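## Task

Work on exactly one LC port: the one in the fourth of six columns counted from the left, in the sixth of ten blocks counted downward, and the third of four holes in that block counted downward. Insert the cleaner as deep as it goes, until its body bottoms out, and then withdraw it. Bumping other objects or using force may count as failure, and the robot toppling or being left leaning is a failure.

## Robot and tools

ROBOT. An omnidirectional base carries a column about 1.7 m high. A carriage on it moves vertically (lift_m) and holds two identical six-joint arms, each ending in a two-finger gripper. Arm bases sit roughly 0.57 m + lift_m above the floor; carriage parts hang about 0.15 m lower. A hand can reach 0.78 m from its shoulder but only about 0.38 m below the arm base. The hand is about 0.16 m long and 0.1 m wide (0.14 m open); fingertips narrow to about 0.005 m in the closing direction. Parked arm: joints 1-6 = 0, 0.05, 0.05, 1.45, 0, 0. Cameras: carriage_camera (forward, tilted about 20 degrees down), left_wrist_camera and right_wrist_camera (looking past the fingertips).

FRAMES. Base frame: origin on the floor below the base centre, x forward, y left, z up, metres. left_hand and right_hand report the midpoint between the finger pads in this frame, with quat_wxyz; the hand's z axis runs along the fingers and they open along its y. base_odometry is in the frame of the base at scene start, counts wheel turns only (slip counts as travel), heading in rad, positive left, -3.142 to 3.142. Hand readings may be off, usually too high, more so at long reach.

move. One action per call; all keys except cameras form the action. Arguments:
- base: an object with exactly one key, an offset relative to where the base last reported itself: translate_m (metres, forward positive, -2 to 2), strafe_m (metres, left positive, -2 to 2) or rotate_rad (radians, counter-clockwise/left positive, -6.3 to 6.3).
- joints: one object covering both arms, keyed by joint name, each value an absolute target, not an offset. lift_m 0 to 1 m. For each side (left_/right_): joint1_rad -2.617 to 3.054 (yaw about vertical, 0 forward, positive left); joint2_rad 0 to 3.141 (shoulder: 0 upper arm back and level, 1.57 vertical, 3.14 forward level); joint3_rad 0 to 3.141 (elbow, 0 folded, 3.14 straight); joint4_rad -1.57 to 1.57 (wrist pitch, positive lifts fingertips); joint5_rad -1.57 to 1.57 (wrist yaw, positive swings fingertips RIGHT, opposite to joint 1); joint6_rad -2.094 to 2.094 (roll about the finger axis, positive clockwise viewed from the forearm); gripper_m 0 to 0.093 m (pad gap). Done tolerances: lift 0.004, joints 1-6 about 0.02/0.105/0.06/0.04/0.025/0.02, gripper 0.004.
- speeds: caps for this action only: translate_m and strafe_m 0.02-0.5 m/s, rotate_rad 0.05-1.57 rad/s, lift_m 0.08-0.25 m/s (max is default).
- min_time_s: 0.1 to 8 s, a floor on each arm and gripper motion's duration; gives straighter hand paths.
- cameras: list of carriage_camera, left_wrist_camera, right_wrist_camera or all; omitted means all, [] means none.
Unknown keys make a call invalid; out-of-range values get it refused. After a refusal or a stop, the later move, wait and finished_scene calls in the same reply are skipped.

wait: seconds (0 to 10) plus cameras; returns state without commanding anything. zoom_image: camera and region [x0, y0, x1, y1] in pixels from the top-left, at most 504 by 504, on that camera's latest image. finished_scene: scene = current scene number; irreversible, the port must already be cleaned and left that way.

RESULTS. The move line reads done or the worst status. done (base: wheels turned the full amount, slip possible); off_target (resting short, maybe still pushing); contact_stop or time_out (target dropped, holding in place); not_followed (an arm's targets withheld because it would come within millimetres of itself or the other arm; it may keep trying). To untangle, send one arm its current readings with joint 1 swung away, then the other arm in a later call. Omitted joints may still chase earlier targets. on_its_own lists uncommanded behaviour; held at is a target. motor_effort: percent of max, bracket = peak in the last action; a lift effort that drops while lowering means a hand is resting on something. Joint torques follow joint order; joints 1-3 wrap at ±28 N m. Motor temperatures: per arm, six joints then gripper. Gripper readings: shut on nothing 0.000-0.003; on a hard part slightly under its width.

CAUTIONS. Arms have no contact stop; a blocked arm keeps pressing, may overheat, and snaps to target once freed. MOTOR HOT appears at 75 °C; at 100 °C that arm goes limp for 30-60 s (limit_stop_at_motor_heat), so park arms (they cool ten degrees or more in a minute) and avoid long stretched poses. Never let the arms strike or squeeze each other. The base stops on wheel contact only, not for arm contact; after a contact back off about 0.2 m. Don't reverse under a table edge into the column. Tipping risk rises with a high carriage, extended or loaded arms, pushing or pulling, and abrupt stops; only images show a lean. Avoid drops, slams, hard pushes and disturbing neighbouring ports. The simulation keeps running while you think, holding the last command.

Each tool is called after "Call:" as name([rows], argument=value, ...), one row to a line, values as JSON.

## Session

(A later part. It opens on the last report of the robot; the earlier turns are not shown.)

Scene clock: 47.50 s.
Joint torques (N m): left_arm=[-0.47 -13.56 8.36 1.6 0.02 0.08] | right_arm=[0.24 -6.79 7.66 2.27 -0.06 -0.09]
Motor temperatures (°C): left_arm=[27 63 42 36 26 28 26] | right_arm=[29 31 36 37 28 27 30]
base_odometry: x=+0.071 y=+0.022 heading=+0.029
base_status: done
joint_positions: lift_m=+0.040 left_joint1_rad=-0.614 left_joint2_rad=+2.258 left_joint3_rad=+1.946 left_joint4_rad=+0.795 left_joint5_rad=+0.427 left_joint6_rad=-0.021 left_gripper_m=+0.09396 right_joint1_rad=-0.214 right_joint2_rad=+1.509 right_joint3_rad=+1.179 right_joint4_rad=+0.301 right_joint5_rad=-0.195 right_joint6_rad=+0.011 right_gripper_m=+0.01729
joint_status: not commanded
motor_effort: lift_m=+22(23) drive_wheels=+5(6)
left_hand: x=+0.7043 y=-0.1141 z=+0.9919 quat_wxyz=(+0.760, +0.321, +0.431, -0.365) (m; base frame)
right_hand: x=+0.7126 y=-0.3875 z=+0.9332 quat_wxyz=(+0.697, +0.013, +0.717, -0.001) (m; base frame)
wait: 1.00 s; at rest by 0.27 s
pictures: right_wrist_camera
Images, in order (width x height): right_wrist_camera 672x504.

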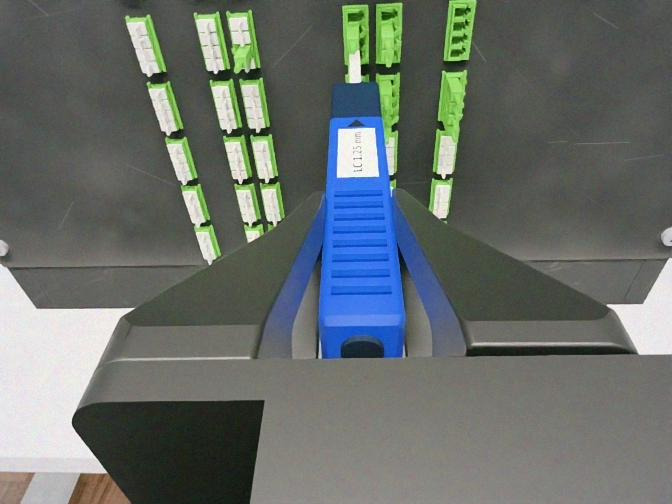

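Call:
move(base={"translate_m": 0.004}, speeds={"translate_m": 0.02}, cameras=[])

Call:
wait(seconds=1, cameras=["right_wrist_camera","left_wrist_camera"])

Call:
zoom_image(camera="right_wrist_camera", region=[320, 0, 400, 80])

Call:
zoom_image(camera="left_wrist_camera", region=[320, 180, 400, 240])

Scene clock: 48.43 s.
Joint torques (N m): left_arm=[-0.46 -13.38 8.44 1.64 0.02 0.09] | right_arm=[-0.09 -6.79 7.73 2.25 -0.05 -0.11]
Motor temperatures (°C): left_arm=[27 63 42 36 26 28 26] | right_arm=[29 31 36 37 28 27 30]
move: done
base_odometry: x=+0.075 y=+0.022 heading=+0.030
base_status: done
joint_positions: lift_m=+0.040 left_joint1_rad=-0.614 left_joint2_rad=+2.258 left_joint3_rad=+1.946 left_joint4_rad=+0.795 left_joint5_rad=+0.428 left_joint6_rad=-0.021 left_gripper_m=+0.09396 right_joint1_rad=-0.214 right_joint2_rad=+1.509 right_joint3_rad=+1.179 right_joint4_rad=+0.301 right_joint5_rad=-0.195 right_joint6_rad=+0.011 right_gripper_m=+0.01729
joint_status: not commanded
motor_effort: lift_m=+23(23) drive_wheels=+4(8)
left_hand: x=+0.7043 y=-0.1141 z=+0.9919 quat_wxyz=(+0.760, +0.321, +0.431, -0.365) (m; base frame)
right_hand: x=+0.7126 y=-0.3875 z=+0.9331 quat_wxyz=(+0.697, +0.013, +0.717, -0.001) (m; base frame)
pictures: none
No camera images: "cameras" was empty.

Scene clock: 49.43 s.
Joint torques (N m): left_arm=[-0.46 -13.61 8.32 1.62 0.02 0.08] | right_arm=[0.17 -6.8 7.62 2.27 -0.06 -0.1]
Motor temperatures (°C): left_arm=[27 63 42 36 26 28 26] | right_arm=[29 31 36 37 28 27 30]
base_odometry: x=+0.075 y=+0.022 heading=+0.030
base_status: done
joint_positions: lift_m=+0.040 left_joint1_rad=-0.614 left_joint2_rad=+2.258 left_joint3_rad=+1.946 left_joint4_rad=+0.795 left_joint5_rad=+0.428 left_joint6_rad=-0.021 left_gripper_m=+0.09396 right_joint1_rad=-0.214 right_joint2_rad=+1.509 right_joint3_rad=+1.179 right_joint4_rad=+0.301 right_joint5_rad=-0.195 right_joint6_rad=+0.011 right_gripper_m=+0.01729
joint_status: not commanded
motor_effort: lift_m=+23(23) drive_wheels=+4(8)
left_hand: x=+0.7043 y=-0.1141 z=+0.9919 quat_wxyz=(+0.760, +0.321, +0.431, -0.365) (m; base frame)
right_hand: x=+0.7126 y=-0.3875 z=+0.9331 quat_wxyz=(+0.697, +0.013, +0.717, -0.001) (m; base frame)
wait: 1.00 s; at rest by 0.27 s
pictures: left_wrist_camera, right_wrist_camera
Images, in order (width x height): left_wrist_camera 672x504, right_wrist_camera 672x504.

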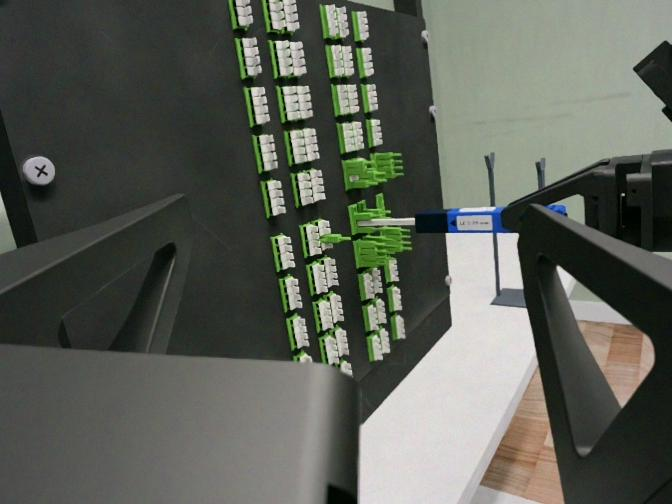

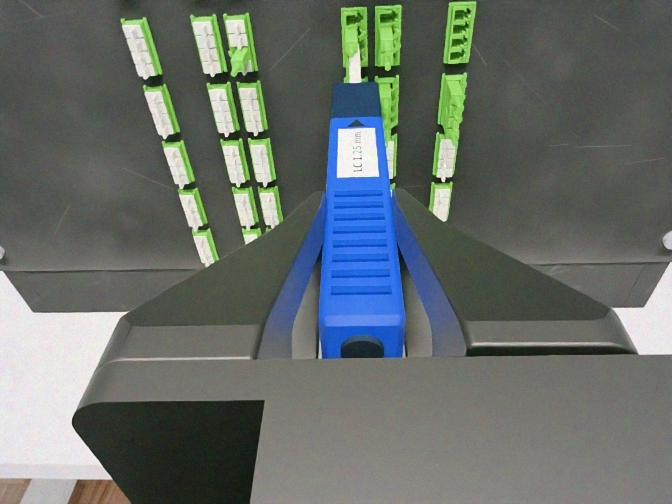

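Scaled by 6.300 from the camera's 672x504 image, which has a finer 960x720 frame.

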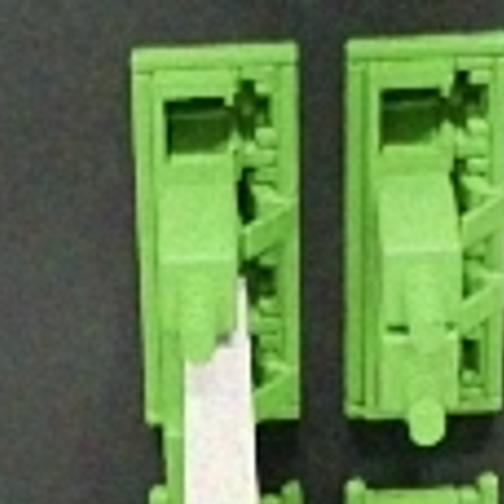

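Scaled by 6.300 from the camera's 672x504 image, which has a finer 960x720 frame.

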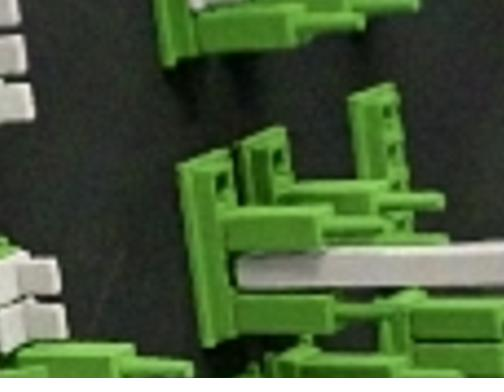

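Call:
move(base={"strafe_m": 0.0006}, speeds={"strafe_m": 0.02}, cameras=[])

Call:
wait(seconds=1)

Call:
zoom_image(camera="right_wrist_camera", region=[320, 0, 400, 80])

Call:
zoom_image(camera="left_wrist_camera", region=[200, 140, 380, 320])

Scene clock: 51.07 s.
Joint torques (N m): left_arm=[-0.23 -13.65 8.31 1.6 0.01 0.08] | right_arm=[0.14 -6.84 7.62 2.29 -0.06 -0.09]
Motor temperatures (°C): left_arm=[27 64 42 36 26 28 26] | right_arm=[29 31 37 37 28 27 30]
move: done
base_odometry: x=+0.075 y=+0.023 heading=+0.030
base_status: done
joint_positions: lift_m=+0.040 left_joint1_rad=-0.614 left_joint2_rad=+2.258 left_joint3_rad=+1.946 left_joint4_rad=+0.795 left_joint5_rad=+0.428 left_joint6_rad=-0.021 left_gripper_m=+0.09396 right_joint1_rad=-0.214 right_joint2_rad=+1.509 right_joint3_rad=+1.179 right_joint4_rad=+0.301 right_joint5_rad=-0.195 right_joint6_rad=+0.011 right_gripper_m=+0.01729
joint_status: not commanded
motor_effort: lift_m=+23(23) drive_wheels=+4(4)
left_hand: x=+0.7043 y=-0.1141 z=+0.9919 quat_wxyz=(+0.760, +0.321, +0.431, -0.365) (m; base frame)
right_hand: x=+0.7126 y=-0.3875 z=+0.9330 quat_wxyz=(+0.697, +0.013, +0.717, -0.001) (m; base frame)
pictures: none
No camera images: "cameras" was empty.

Scene clock: 52.07 s.
Joint torques (N m): left_arm=[-0.46 -13.64 8.39 1.61 0.02 0.08] | right_arm=[0.13 -6.75 7.65 2.28 -0.07 -0.09]
Motor temperatures (°C): left_arm=[27 64 42 36 26 28 26] | right_arm=[29 31 37 37 28 27 30]
base_odometry: x=+0.075 y=+0.023 heading=+0.030
base_status: done
joint_positions: lift_m=+0.040 left_joint1_rad=-0.614 left_joint2_rad=+2.258 left_joint3_rad=+1.946 left_joint4_rad=+0.795 left_joint5_rad=+0.428 left_joint6_rad=-0.021 left_gripper_m=+0.09396 right_joint1_rad=-0.214 right_joint2_rad=+1.509 right_joint3_rad=+1.179 right_joint4_rad=+0.301 right_joint5_rad=-0.195 right_joint6_rad=+0.011 right_gripper_m=+0.01729
joint_status: not commanded
motor_effort: lift_m=+23(23) drive_wheels=+4(4)
left_hand: x=+0.7043 y=-0.1141 z=+0.9919 quat_wxyz=(+0.760, +0.321, +0.431, -0.365) (m; base frame)
right_hand: x=+0.7126 y=-0.3875 z=+0.9330 quat_wxyz=(+0.697, +0.013, +0.717, -0.001) (m; base frame)
wait: 1.00 s; at rest by 0.27 s
pictures: carriage_camera, left_wrist_camera, right_wrist_camera
Images, in order (width x height): carriage_camera 672x504, left_wrist_camera 672x504, right_wrist_camera 672x504.

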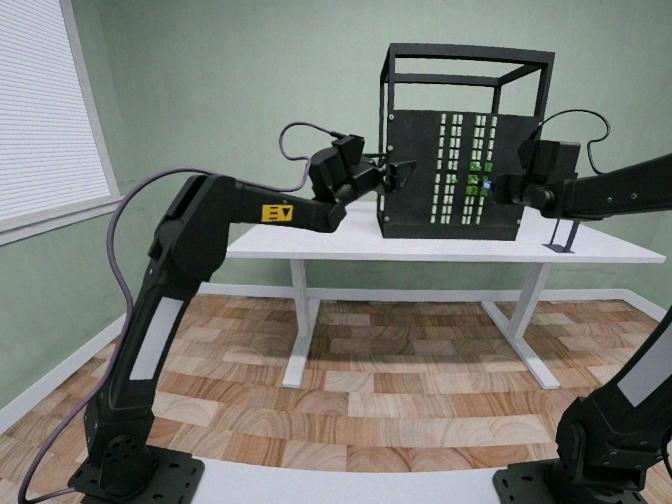

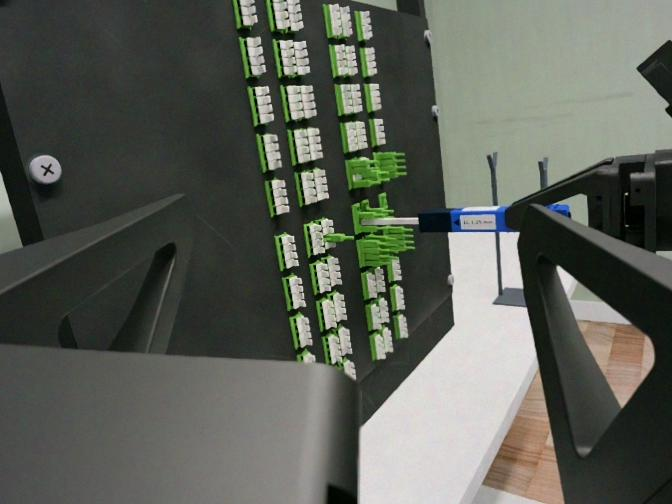

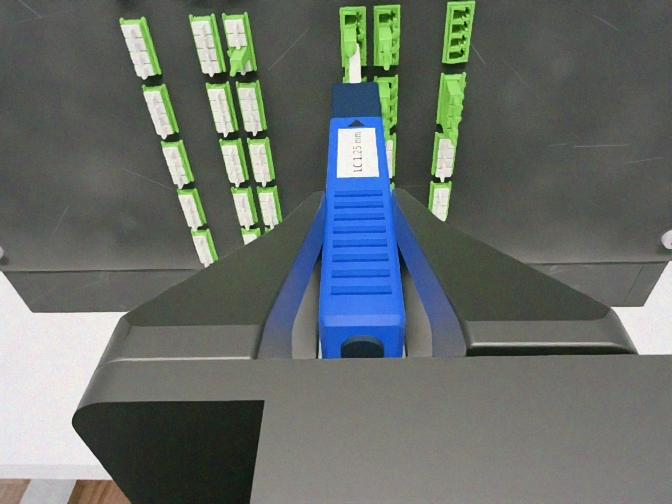

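Scaled by 6.300 from the camera's 672x504 image, which has a finer 960x720 frame.

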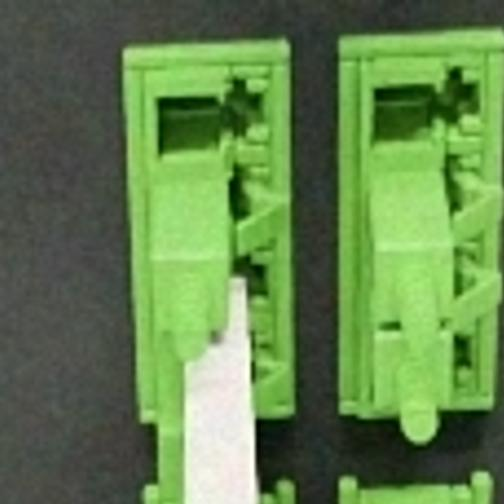

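Scaled by 2.800 from the camera's 672x504 image, which has a finer 960x720 frame.

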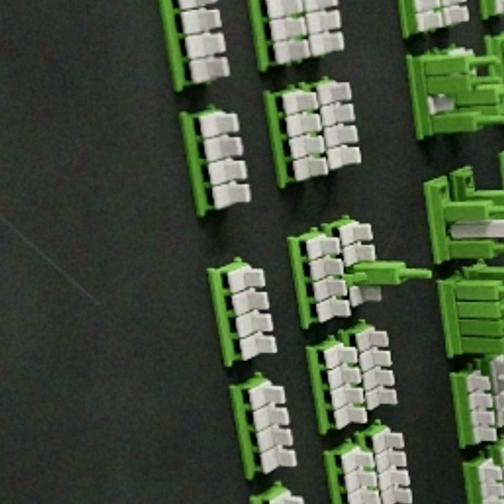

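Call:
move(base={"strafe_m": 0.001}, speeds={"strafe_m": 0.02}, cameras=[])

Call:
wait(seconds=1, cameras=["left_wrist_camera","right_wrist_camera"])

Call:
zoom_image(camera="right_wrist_camera", region=[320, 0, 400, 80])

Call:
zoom_image(camera="left_wrist_camera", region=[345, 180, 425, 260])

Scene clock: 53.80 s.
Joint torques (N m): left_arm=[-0.55 -13.61 8.44 1.61 -0.02 0.08] | right_arm=[0.31 -6.8 7.72 2.28 -0.06 -0.1]
Motor temperatures (°C): left_arm=[27 65 42 36 26 28 26] | right_arm=[29 31 37 37 28 27 30]
move: done
base_odometry: x=+0.075 y=+0.024 heading=+0.030
base_status: done
joint_positions: lift_m=+0.040 left_joint1_rad=-0.614 left_joint2_rad=+2.258 left_joint3_rad=+1.946 left_joint4_rad=+0.795 left_joint5_rad=+0.428 left_joint6_rad=-0.021 left_gripper_m=+0.09396 right_joint1_rad=-0.214 right_joint2_rad=+1.509 right_joint3_rad=+1.179 right_joint4_rad=+0.301 right_joint5_rad=-0.194 right_joint6_rad=+0.011 right_gripper_m=+0.01729
joint_status: not commanded
motor_effort: lift_m=+22(23) drive_wheels=+4(5)
left_hand: x=+0.7043 y=-0.1141 z=+0.9919 quat_wxyz=(+0.760, +0.321, +0.431, -0.365) (m; base frame)
right_hand: x=+0.7126 y=-0.3877 z=+0.9331 quat_wxyz=(+0.697, +0.013, +0.717, -0.001) (m; base frame)
pictures: none
No camera images: "cameras" was empty.

Scene clock: 54.80 s.
Joint torques (N m): left_arm=[-0.47 -13.55 8.38 1.67 0.01 0.08] | right_arm=[0.13 -6.75 7.72 2.27 -0.05 -0.1]
Motor temperatures (°C): left_arm=[27 65 43 36 26 28 26] | right_arm=[29 31 37 37 28 27 30]
base_odometry: x=+0.075 y=+0.024 heading=+0.030
base_status: done
joint_positions: lift_m=+0.040 left_joint1_rad=-0.614 left_joint2_rad=+2.258 left_joint3_rad=+1.946 left_joint4_rad=+0.795 left_joint5_rad=+0.428 left_joint6_rad=-0.021 left_gripper_m=+0.09396 right_joint1_rad=-0.214 right_joint2_rad=+1.509 right_joint3_rad=+1.179 right_joint4_rad=+0.301 right_joint5_rad=-0.194 right_joint6_rad=+0.011 right_gripper_m=+0.01729
joint_status: not commanded
motor_effort: lift_m=+22(23) drive_wheels=+4(5)
left_hand: x=+0.7043 y=-0.1141 z=+0.9919 quat_wxyz=(+0.760, +0.321, +0.431, -0.365) (m; base frame)
right_hand: x=+0.7126 y=-0.3877 z=+0.9331 quat_wxyz=(+0.697, +0.013, +0.717, -0.001) (m; base frame)
wait: 1.00 s; at rest by 0.27 s
pictures: left_wrist_camera, right_wrist_camera
Images, in order (width x height): left_wrist_camera 672x504, right_wrist_camera 672x504.

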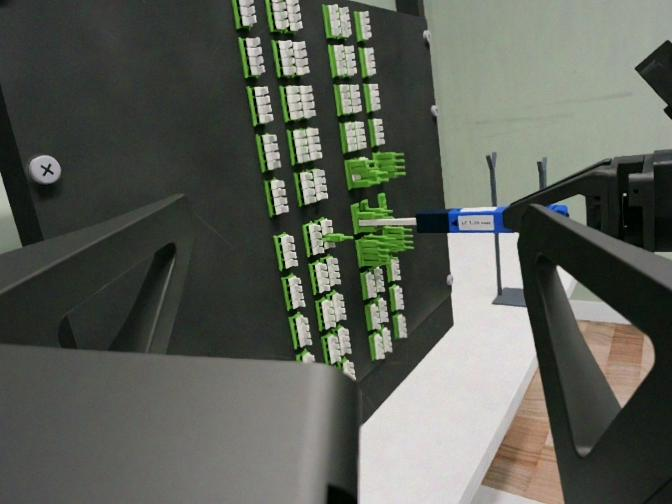

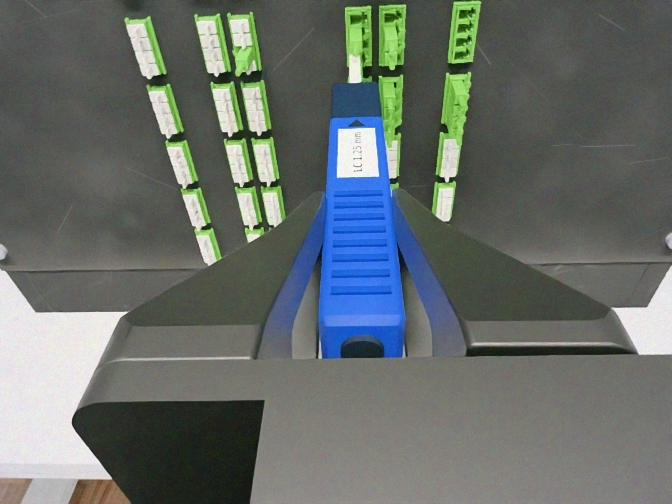

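Scaled by 6.300 from the camera's 672x504 image, which has a finer 960x720 frame.

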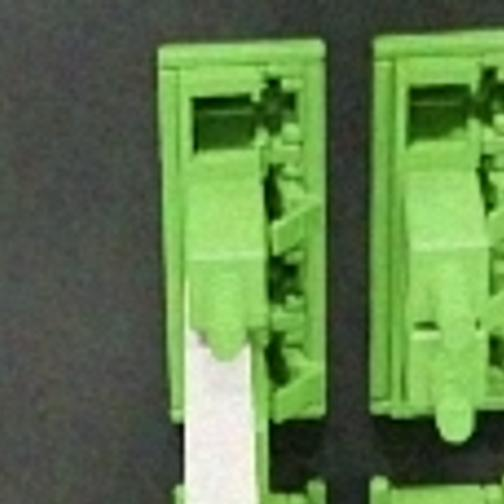

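Scaled by 6.300 from the camera's 672x504 image, which has a finer 960x720 frame.

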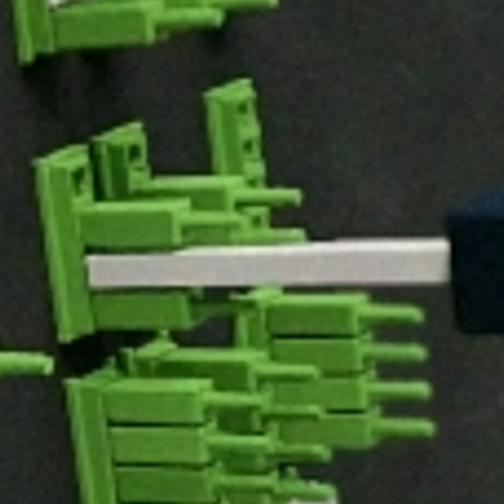

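Call:
move(base={"strafe_m": -0.0008}, speeds={"strafe_m": 0.02}, cameras=[])

Call:
move(base={"translate_m": 0.003}, speeds={"translate_m": 0.02}, cameras=[])

Call:
wait(seconds=1, cameras=["left_wrist_camera","right_wrist_camera"])

Call:
zoom_image(camera="right_wrist_camera", region=[320, 0, 400, 80])

Call:
zoom_image(camera="left_wrist_camera", region=[345, 180, 425, 260])

Scene clock: 55.60 s.
Joint torques (N m): left_arm=[-0.79 -13.48 8.36 1.59 0.04 0.08] | right_arm=[0.32 -6.74 7.65 2.29 -0.09 -0.1]
Motor temperatures (°C): left_arm=[27 66 43 36 26 28 26] | right_arm=[29 31 37 37 28 27 30]
move: done
base_odometry: x=+0.075 y=+0.023 heading=+0.030
base_status: done
joint_positions: lift_m=+0.040 left_joint1_rad=-0.614 left_joint2_rad=+2.258 left_joint3_rad=+1.946 left_joint4_rad=+0.795 left_joint5_rad=+0.428 left_joint6_rad=-0.021 left_gripper_m=+0.09396 right_joint1_rad=-0.214 right_joint2_rad=+1.509 right_joint3_rad=+1.179 right_joint4_rad=+0.301 right_joint5_rad=-0.193 right_joint6_rad=+0.011 right_gripper_m=+0.01729
joint_status: not commanded
motor_effort: lift_m=+22(23) drive_wheels=+2(3)
left_hand: x=+0.7043 y=-0.1141 z=+0.9919 quat_wxyz=(+0.760, +0.321, +0.431, -0.365) (m; base frame)
right_hand: x=+0.7126 y=-0.3878 z=+0.9331 quat_wxyz=(+0.697, +0.013, +0.717, -0.001) (m; base frame)
pictures: none
No camera images: "cameras" was empty.

Scene clock: 56.23 s.
Joint torques (N m): left_arm=[-0.46 -13.49 8.49 1.62 0.01 0.08] | right_arm=[0.14 -6.78 7.65 2.28 -0.01 -0.11]
Motor temperatures (°C): left_arm=[27 66 43 36 26 28 26] | right_arm=[29 31 37 37 28 27 30]
move: done
base_odometry: x=+0.078 y=+0.023 heading=+0.030
base_status: done
joint_positions: lift_m=+0.040 left_joint1_rad=-0.614 left_joint2_rad=+2.258 left_joint3_rad=+1.946 left_joint4_rad=+0.795 left_joint5_rad=+0.428 left_joint6_rad=-0.021 left_gripper_m=+0.09396 right_joint1_rad=-0.214 right_joint2_rad=+1.509 right_joint3_rad=+1.179 right_joint4_rad=+0.301 right_joint5_rad=-0.201 right_joint6_rad=+0.011 right_gripper_m=+0.01729
joint_status: not commanded
motor_effort: lift_m=+23(23) drive_wheels=+6(10)
left_hand: x=+0.7043 y=-0.1141 z=+0.9919 quat_wxyz=(+0.760, +0.321, +0.431, -0.365) (m; base frame)
right_hand: x=+0.7126 y=-0.3865 z=+0.9330 quat_wxyz=(+0.697, +0.011, +0.717, +0.001) (m; base frame)
pictures: none
No camera images: "cameras" was empty.

Scene clock: 57.23 s.
Joint torques (N m): left_arm=[-0.46 -13.65 8.34 1.6 0.02 0.09] | right_arm=[0.23 -6.76 7.72 2.27 0.01 -0.09]
Motor temperatures (°C): left_arm=[27 66 43 36 26 28 26] | right_arm=[29 31 37 37 28 27 30]
base_odometry: x=+0.078 y=+0.023 heading=+0.030
base_status: done
joint_positions: lift_m=+0.040 left_joint1_rad=-0.614 left_joint2_rad=+2.258 left_joint3_rad=+1.946 left_joint4_rad=+0.795 left_joint5_rad=+0.428 left_joint6_rad=-0.021 left_gripper_m=+0.09396 right_joint1_rad=-0.214 right_joint2_rad=+1.509 right_joint3_rad=+1.179 right_joint4_rad=+0.301 right_joint5_rad=-0.202 right_joint6_rad=+0.011 right_gripper_m=+0.01729
joint_status: not commanded
motor_effort: lift_m=+23(23) drive_wheels=+6(10)
left_hand: x=+0.7043 y=-0.1141 z=+0.9919 quat_wxyz=(+0.760, +0.321, +0.431, -0.365) (m; base frame)
right_hand: x=+0.7126 y=-0.3864 z=+0.9330 quat_wxyz=(+0.697, +0.010, +0.717, +0.002) (m; base frame)
wait: 1.00 s; at rest by 0.27 s
pictures: left_wrist_camera, right_wrist_camera
Images, in order (width x height): left_wrist_camera 672x504, right_wrist_camera 672x504.

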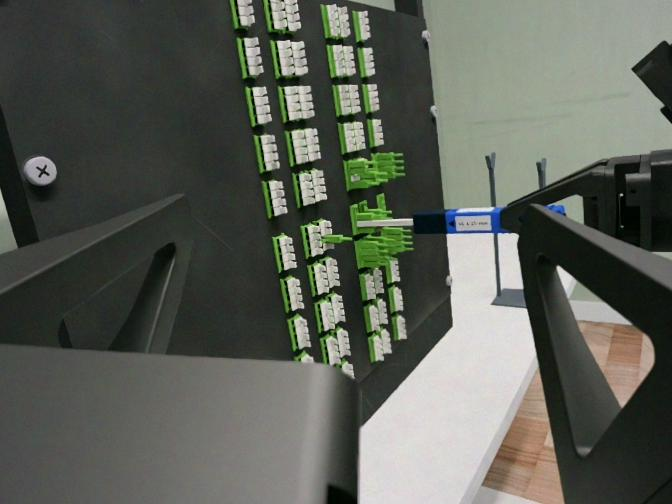

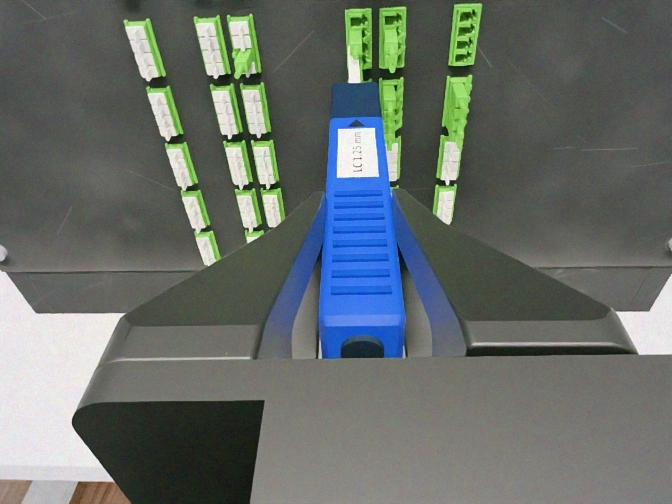

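Scaled by 6.300 from the camera's 672x504 image, which has a finer 960x720 frame.

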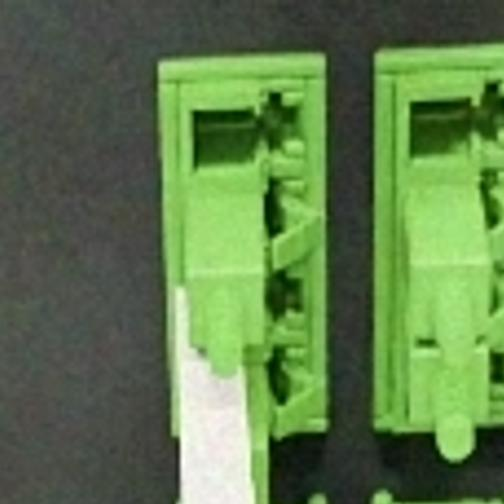

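Scaled by 6.300 from the camera's 672x504 image, which has a finer 960x720 frame.

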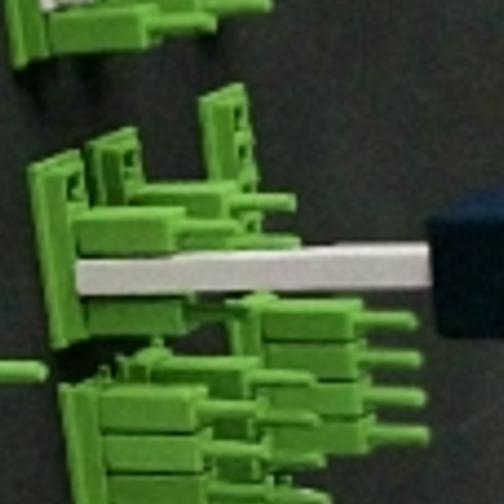

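Call:
move(base={"translate_m": -0.003}, speeds={"translate_m": 0.02}, cameras=[])

Call:
wait(seconds=1, cameras=["left_wrist_camera","right_wrist_camera"])

Call:
zoom_image(camera="right_wrist_camera", region=[320, 0, 400, 80])

Call:
zoom_image(camera="left_wrist_camera", region=[345, 180, 425, 260])

Scene clock: 59.17 s.
Joint torques (N m): left_arm=[-0.46 -13.22 8.25 1.65 0.02 0.08] | right_arm=[0.16 -6.89 7.73 2.3 0 -0.09]
Motor temperatures (°C): left_arm=[27 67 43 36 26 28 26] | right_arm=[29 31 37 37 28 27 30]
move: done
base_odometry: x=+0.075 y=+0.023 heading=+0.030
base_status: done
joint_positions: lift_m=+0.040 left_joint1_rad=-0.614 left_joint2_rad=+2.258 left_joint3_rad=+1.946 left_joint4_rad=+0.795 left_joint5_rad=+0.428 left_joint6_rad=-0.021 left_gripper_m=+0.09396 right_joint1_rad=-0.214 right_joint2_rad=+1.509 right_joint3_rad=+1.179 right_joint4_rad=+0.301 right_joint5_rad=-0.201 right_joint6_rad=+0.011 right_gripper_m=+0.01729
joint_status: not commanded
motor_effort: lift_m=+23(23) drive_wheels=-2(6)
left_hand: x=+0.7043 y=-0.1141 z=+0.9919 quat_wxyz=(+0.760, +0.321, +0.431, -0.365) (m; base frame)
right_hand: x=+0.7126 y=-0.3866 z=+0.9331 quat_wxyz=(+0.697, +0.011, +0.717, +0.001) (m; base frame)
pictures: none
No camera images: "cameras" was empty.

Scene clock: 60.17 s.
Joint torques (N m): left_arm=[-0.46 -13.49 8.31 1.63 0.01 0.08] | right_arm=[0.13 -6.87 7.73 2.28 0.01 -0.11]
Motor temperatures (°C): left_arm=[27 67 43 37 26 28 26] | right_arm=[29 31 37 37 28 27 30]
base_odometry: x=+0.075 y=+0.023 heading=+0.030
base_status: done
joint_positions: lift_m=+0.040 left_joint1_rad=-0.614 left_joint2_rad=+2.258 left_joint3_rad=+1.946 left_joint4_rad=+0.795 left_joint5_rad=+0.428 left_joint6_rad=-0.021 left_gripper_m=+0.09396 right_joint1_rad=-0.214 right_joint2_rad=+1.509 right_joint3_rad=+1.179 right_joint4_rad=+0.301 right_joint5_rad=-0.200 right_joint6_rad=+0.011 right_gripper_m=+0.01729
joint_status: not commanded
motor_effort: lift_m=+23(23) drive_wheels=-2(6)
left_hand: x=+0.7043 y=-0.1141 z=+0.9919 quat_wxyz=(+0.760, +0.321, +0.431, -0.365) (m; base frame)
right_hand: x=+0.7126 y=-0.3866 z=+0.9331 quat_wxyz=(+0.697, +0.011, +0.717, +0.001) (m; base frame)
wait: 1.00 s; at rest by 0.27 s
pictures: left_wrist_camera, right_wrist_camera
Images, in order (width x height): left_wrist_camera 672x504, right_wrist_camera 672x504.

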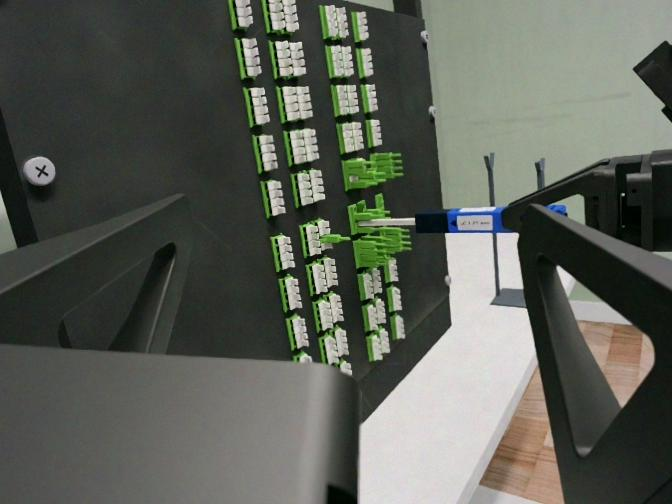

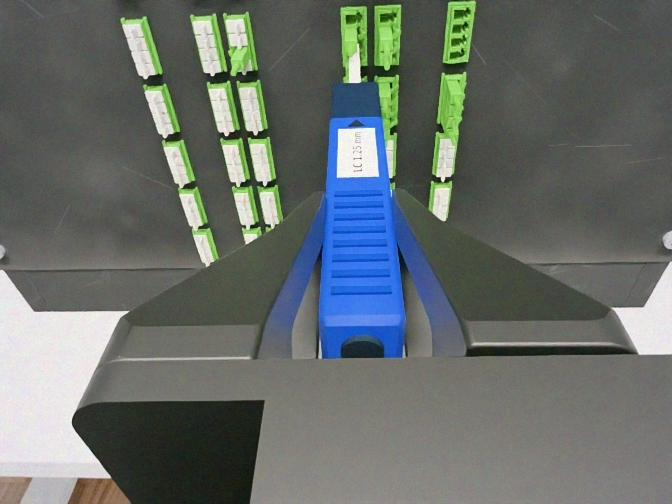

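Scaled by 6.300 from the camera's 672x504 image, which has a finer 960x720 frame.

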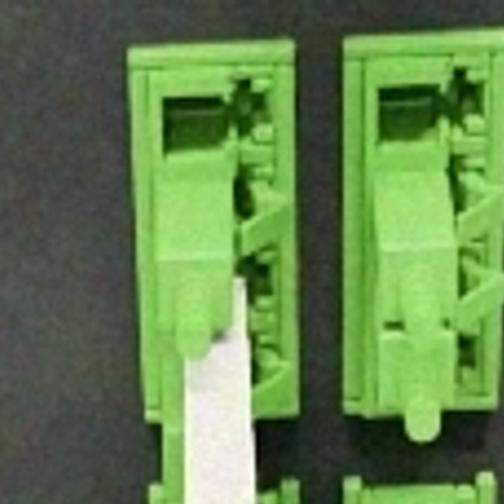

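Scaled by 6.300 from the camera's 672x504 image, which has a finer 960x720 frame.

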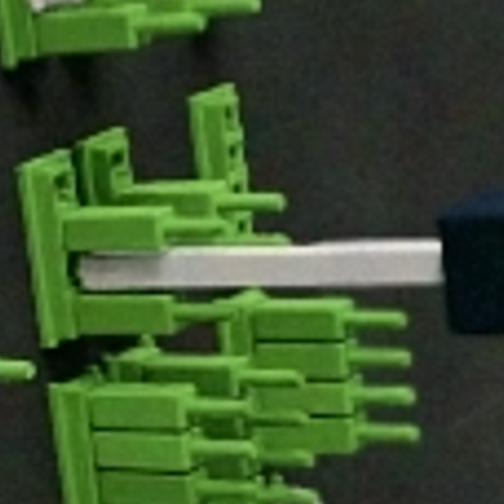

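Call:
move(base={"translate_m": 0.002}, speeds={"translate_m": 0.02}, cameras=[])

Call:
wait(seconds=1, cameras=["left_wrist_camera","right_wrist_camera"])

Call:
zoom_image(camera="right_wrist_camera", region=[320, 0, 400, 80])

Call:
zoom_image(camera="left_wrist_camera", region=[345, 180, 425, 260])

Scene clock: 61.27 s.
Joint torques (N m): left_arm=[-0.44 -13.46 8.43 1.56 0.02 0.08] | right_arm=[0.17 -6.93 7.66 2.28 -0.02 -0.09]
Motor temperatures (°C): left_arm=[27 67 43 37 26 28 26] | right_arm=[29 31 37 37 28 27 30]
move: done
base_odometry: x=+0.077 y=+0.023 heading=+0.030
base_status: done
joint_positions: lift_m=+0.040 left_joint1_rad=-0.614 left_joint2_rad=+2.258 left_joint3_rad=+1.946 left_joint4_rad=+0.794 left_joint5_rad=+0.428 left_joint6_rad=-0.021 left_gripper_m=+0.09396 right_joint1_rad=-0.214 right_joint2_rad=+1.509 right_joint3_rad=+1.179 right_joint4_rad=+0.301 right_joint5_rad=-0.199 right_joint6_rad=+0.011 right_gripper_m=+0.01729
joint_status: not commanded
motor_effort: lift_m=+22(23) drive_wheels=+5(9)
left_hand: x=+0.7043 y=-0.1141 z=+0.9918 quat_wxyz=(+0.760, +0.321, +0.431, -0.365) (m; base frame)
right_hand: x=+0.7126 y=-0.3868 z=+0.9331 quat_wxyz=(+0.697, +0.011, +0.717, +0.001) (m; base frame)
pictures: none
No camera images: "cameras" was empty.

Scene clock: 62.27 s.
Joint torques (N m): left_arm=[-0.44 -13.59 8.31 1.58 0.02 0.08] | right_arm=[0.16 -6.84 7.64 2.26 0 -0.1]
Motor temperatures (°C): left_arm=[27 68 43 37 26 28 26] | right_arm=[29 31 37 37 28 27 30]
base_odometry: x=+0.077 y=+0.023 heading=+0.030
base_status: done
joint_positions: lift_m=+0.040 left_joint1_rad=-0.614 left_joint2_rad=+2.258 left_joint3_rad=+1.946 left_joint4_rad=+0.794 left_joint5_rad=+0.428 left_joint6_rad=-0.021 left_gripper_m=+0.09396 right_joint1_rad=-0.214 right_joint2_rad=+1.509 right_joint3_rad=+1.179 right_joint4_rad=+0.301 right_joint5_rad=-0.199 right_joint6_rad=+0.011 right_gripper_m=+0.01729
joint_status: not commanded
motor_effort: lift_m=+22(23) drive_wheels=+5(9)
left_hand: x=+0.7043 y=-0.1141 z=+0.9918 quat_wxyz=(+0.760, +0.321, +0.431, -0.365) (m; base frame)
right_hand: x=+0.7126 y=-0.3868 z=+0.9331 quat_wxyz=(+0.697, +0.011, +0.717, +0.001) (m; base frame)
wait: 1.00 s; at rest by 0.27 s
pictures: left_wrist_camera, right_wrist_camera
Images, in order (width x height): left_wrist_camera 672x504, right_wrist_camera 672x504.

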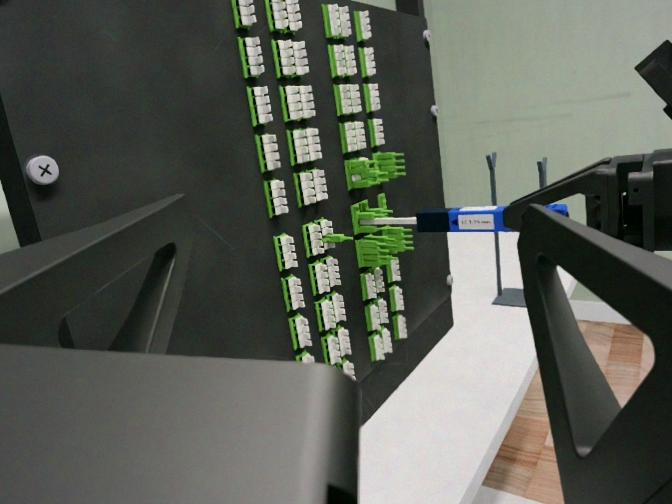

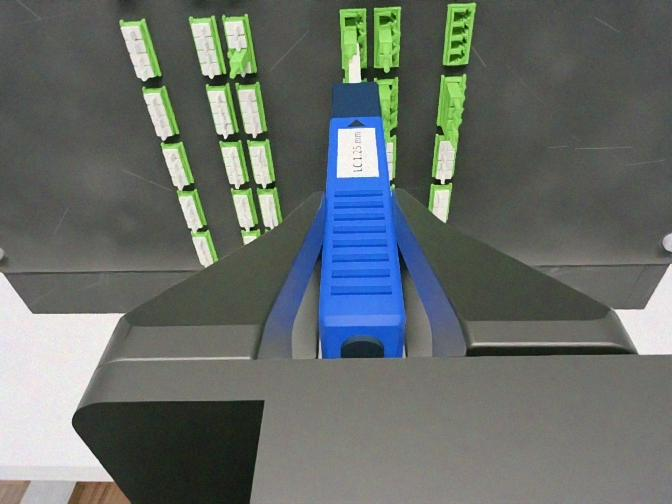

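Scaled by 6.300 from the camera's 672x504 image, which has a finer 960x720 frame.

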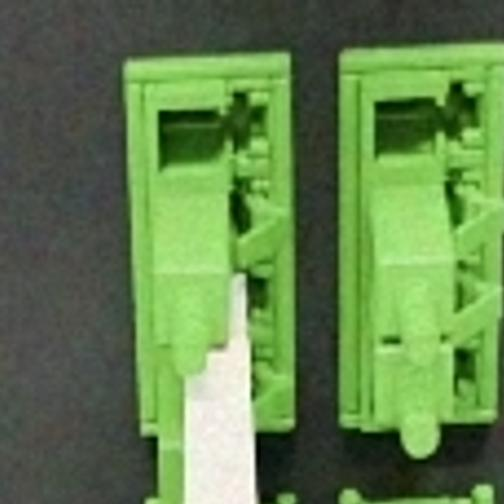

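Scaled by 6.300 from the camera's 672x504 image, which has a finer 960x720 frame.

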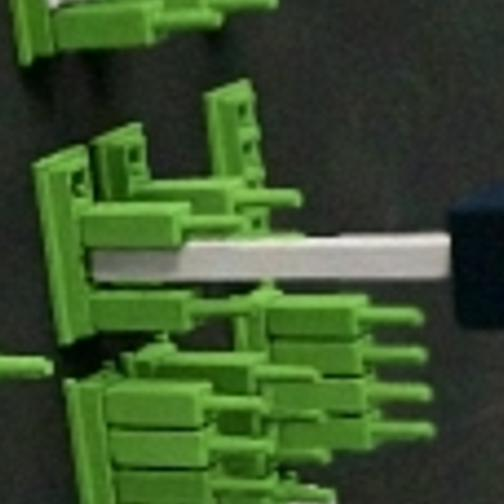

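Call:
move(base={"strafe_m": 0.001}, speeds={"strafe_m": 0.02}, cameras=[])

Call:
wait(seconds=1, cameras=["left_wrist_camera","right_wrist_camera"])

Call:
zoom_image(camera="right_wrist_camera", region=[320, 0, 400, 80])

Call:
zoom_image(camera="left_wrist_camera", region=[345, 180, 425, 260])

Scene clock: 62.97 s.
Joint torques (N m): left_arm=[-0.35 -13.56 8.32 1.61 -0.01 0.09] | right_arm=[0.42 -6.61 7.75 2.27 -0.02 -0.09]
Motor temperatures (°C): left_arm=[27 68 43 37 26 28 26] | right_arm=[29 31 37 37 28 27 30]
move: done
base_odometry: x=+0.076 y=+0.024 heading=+0.030
base_status: done
joint_positions: lift_m=+0.040 left_joint1_rad=-0.614 left_joint2_rad=+2.258 left_joint3_rad=+1.946 left_joint4_rad=+0.794 left_joint5_rad=+0.428 left_joint6_rad=-0.021 left_gripper_m=+0.09396 right_joint1_rad=-0.215 right_joint2_rad=+1.509 right_joint3_rad=+1.179 right_joint4_rad=+0.301 right_joint5_rad=-0.197 right_joint6_rad=+0.011 right_gripper_m=+0.01729
joint_status: not commanded
motor_effort: lift_m=+22(22) drive_wheels=+6(6)
left_hand: x=+0.7043 y=-0.1141 z=+0.9918 quat_wxyz=(+0.760, +0.321, +0.431, -0.365) (m; base frame)
right_hand: x=+0.7126 y=-0.3875 z=+0.9331 quat_wxyz=(+0.697, +0.012, +0.717, +0.000) (m; base frame)
pictures: none
No camera images: "cameras" was empty.

Scene clock: 63.97 s.
Joint torques (N m): left_arm=[-0.46 -13.55 8.44 1.62 0.01 0.08] | right_arm=[0.24 -6.82 7.69 2.28 -0.04 -0.09]
Motor temperatures (°C): left_arm=[27 68 43 37 26 28 26] | right_arm=[29 31 37 37 28 27 30]
base_odometry: x=+0.076 y=+0.024 heading=+0.030
base_status: done
joint_positions: lift_m=+0.040 left_joint1_rad=-0.614 left_joint2_rad=+2.258 left_joint3_rad=+1.946 left_joint4_rad=+0.794 left_joint5_rad=+0.428 left_joint6_rad=-0.021 left_gripper_m=+0.09396 right_joint1_rad=-0.215 right_joint2_rad=+1.509 right_joint3_rad=+1.179 right_joint4_rad=+0.301 right_joint5_rad=-0.197 right_joint6_rad=+0.011 right_gripper_m=+0.01729
joint_status: not commanded
motor_effort: lift_m=+22(22) drive_wheels=+5(6)
left_hand: x=+0.7043 y=-0.1141 z=+0.9918 quat_wxyz=(+0.760, +0.321, +0.431, -0.365) (m; base frame)
right_hand: x=+0.7126 y=-0.3875 z=+0.9331 quat_wxyz=(+0.697, +0.012, +0.717, +0.000) (m; base frame)
wait: 1.00 s; at rest by 0.27 s
pictures: left_wrist_camera, right_wrist_camera
Images, in order (width x height): left_wrist_camera 672x504, right_wrist_camera 672x504.

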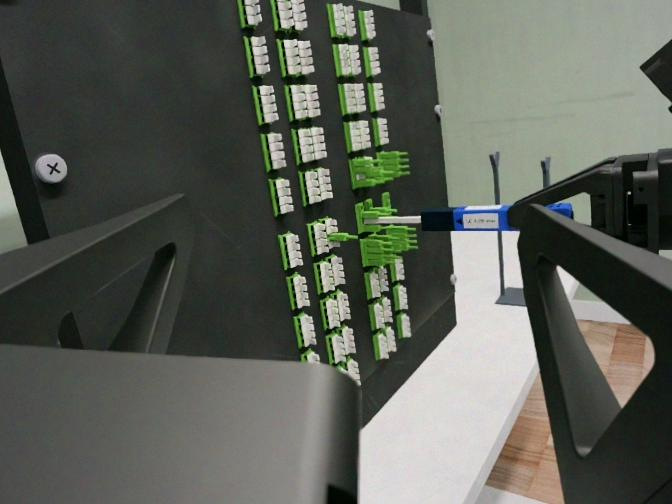

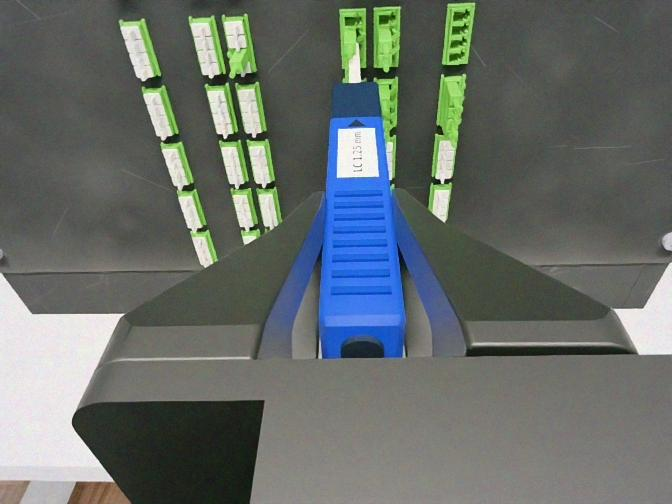

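Scaled by 6.300 from the camera's 672x504 image, which has a finer 960x720 frame.

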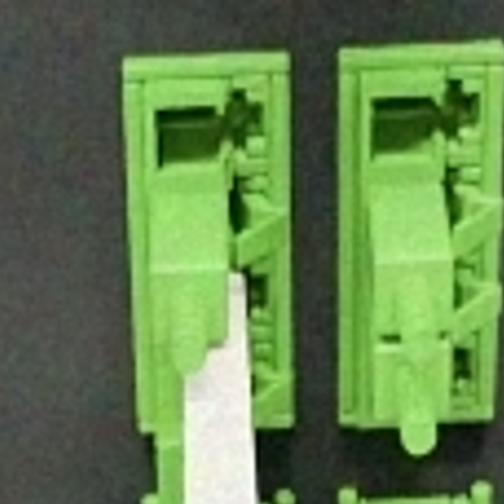

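Scaled by 6.300 from the camera's 672x504 image, which has a finer 960x720 frame.

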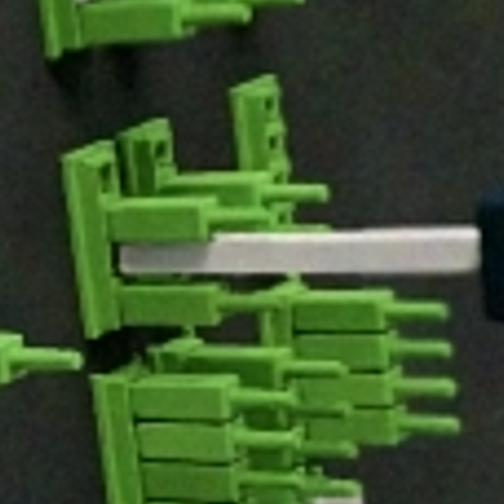

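Call:
move(base={"translate_m": -0.003}, speeds={"translate_m": 0.02}, cameras=[])

Call:
wait(seconds=1, cameras=["left_wrist_camera","right_wrist_camera"])

Call:
zoom_image(camera="right_wrist_camera", region=[320, 0, 400, 80])

Call:
zoom_image(camera="left_wrist_camera", region=[345, 180, 425, 260])

Scene clock: 65.03 s.
Joint torques (N m): left_arm=[-0.47 -13.53 8.31 1.67 0.02 0.08] | right_arm=[0.28 -6.8 7.6 2.25 -0.04 -0.08]
Motor temperatures (°C): left_arm=[27 68 43 37 26 28 26] | right_arm=[29 31 37 37 28 27 30]
move: done
base_odometry: x=+0.073 y=+0.024 heading=+0.029
base_status: done
joint_positions: lift_m=+0.040 left_joint1_rad=-0.614 left_joint2_rad=+2.258 left_joint3_rad=+1.946 left_joint4_rad=+0.794 left_joint5_rad=+0.428 left_joint6_rad=-0.021 left_gripper_m=+0.09396 right_joint1_rad=-0.215 right_joint2_rad=+1.509 right_joint3_rad=+1.179 right_joint4_rad=+0.301 right_joint5_rad=-0.197 right_joint6_rad=+0.011 right_gripper_m=+0.01729
joint_status: not commanded
motor_effort: lift_m=+22(23) drive_wheels=-3(6)
left_hand: x=+0.7043 y=-0.1141 z=+0.9918 quat_wxyz=(+0.760, +0.321, +0.431, -0.365) (m; base frame)
right_hand: x=+0.7126 y=-0.3875 z=+0.9330 quat_wxyz=(+0.697, +0.012, +0.717, +0.000) (m; base frame)
pictures: none
No camera images: "cameras" was empty.

Scene clock: 66.03 s.
Joint torques (N m): left_arm=[-0.46 -13.5 8.31 1.58 0.02 0.08] | right_arm=[0.27 -6.76 7.56 2.28 -0.06 -0.09]
Motor temperatures (°C): left_arm=[27 69 43 37 26 28 26] | right_arm=[29 31 37 37 28 27 30]
base_odometry: x=+0.073 y=+0.024 heading=+0.029
base_status: done
joint_positions: lift_m=+0.040 left_joint1_rad=-0.614 left_joint2_rad=+2.258 left_joint3_rad=+1.946 left_joint4_rad=+0.794 left_joint5_rad=+0.428 left_joint6_rad=-0.021 left_gripper_m=+0.09396 right_joint1_rad=-0.215 right_joint2_rad=+1.509 right_joint3_rad=+1.179 right_joint4_rad=+0.301 right_joint5_rad=-0.197 right_joint6_rad=+0.011 right_gripper_m=+0.01729
joint_status: not commanded
motor_effort: lift_m=+22(23) drive_wheels=-3(6)
left_hand: x=+0.7043 y=-0.1141 z=+0.9918 quat_wxyz=(+0.760, +0.321, +0.431, -0.365) (m; base frame)
right_hand: x=+0.7126 y=-0.3875 z=+0.9330 quat_wxyz=(+0.697, +0.012, +0.717, +0.000) (m; base frame)
wait: 1.00 s; at rest by 0.27 s
pictures: left_wrist_camera, right_wrist_camera
Images, in order (width x height): left_wrist_camera 672x504, right_wrist_camera 672x504.

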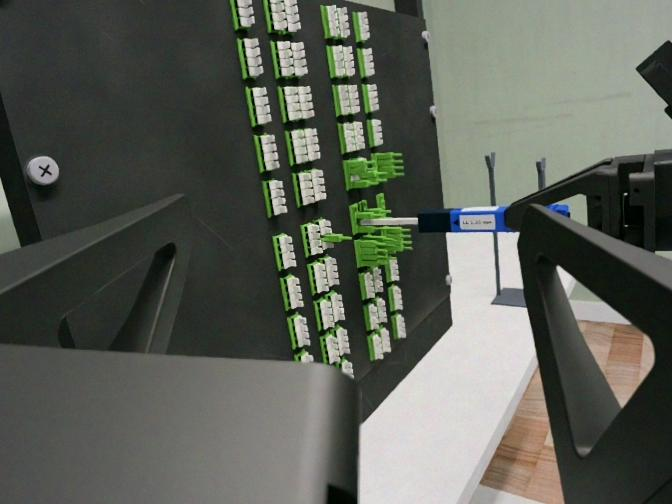

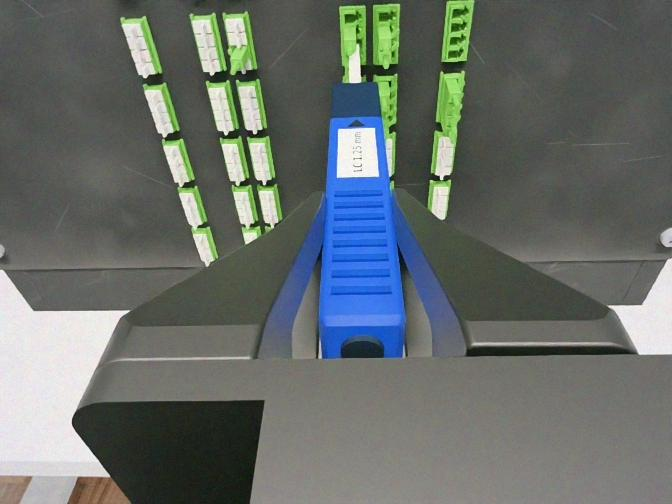

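Scaled by 6.300 from the camera's 672x504 image, which has a finer 960x720 frame.

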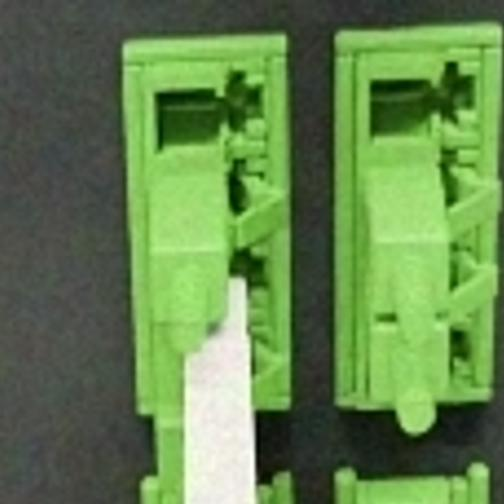

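Scaled by 6.300 from the camera's 672x504 image, which has a finer 960x720 frame.

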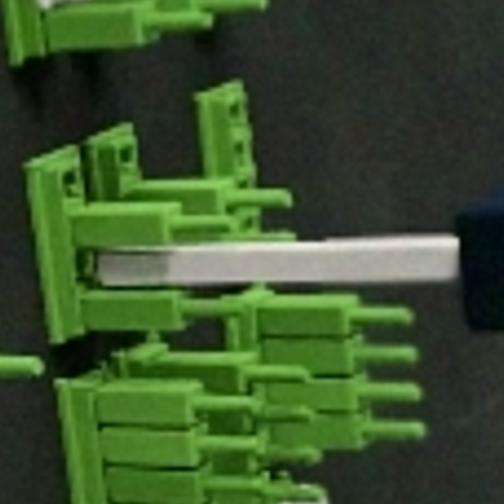

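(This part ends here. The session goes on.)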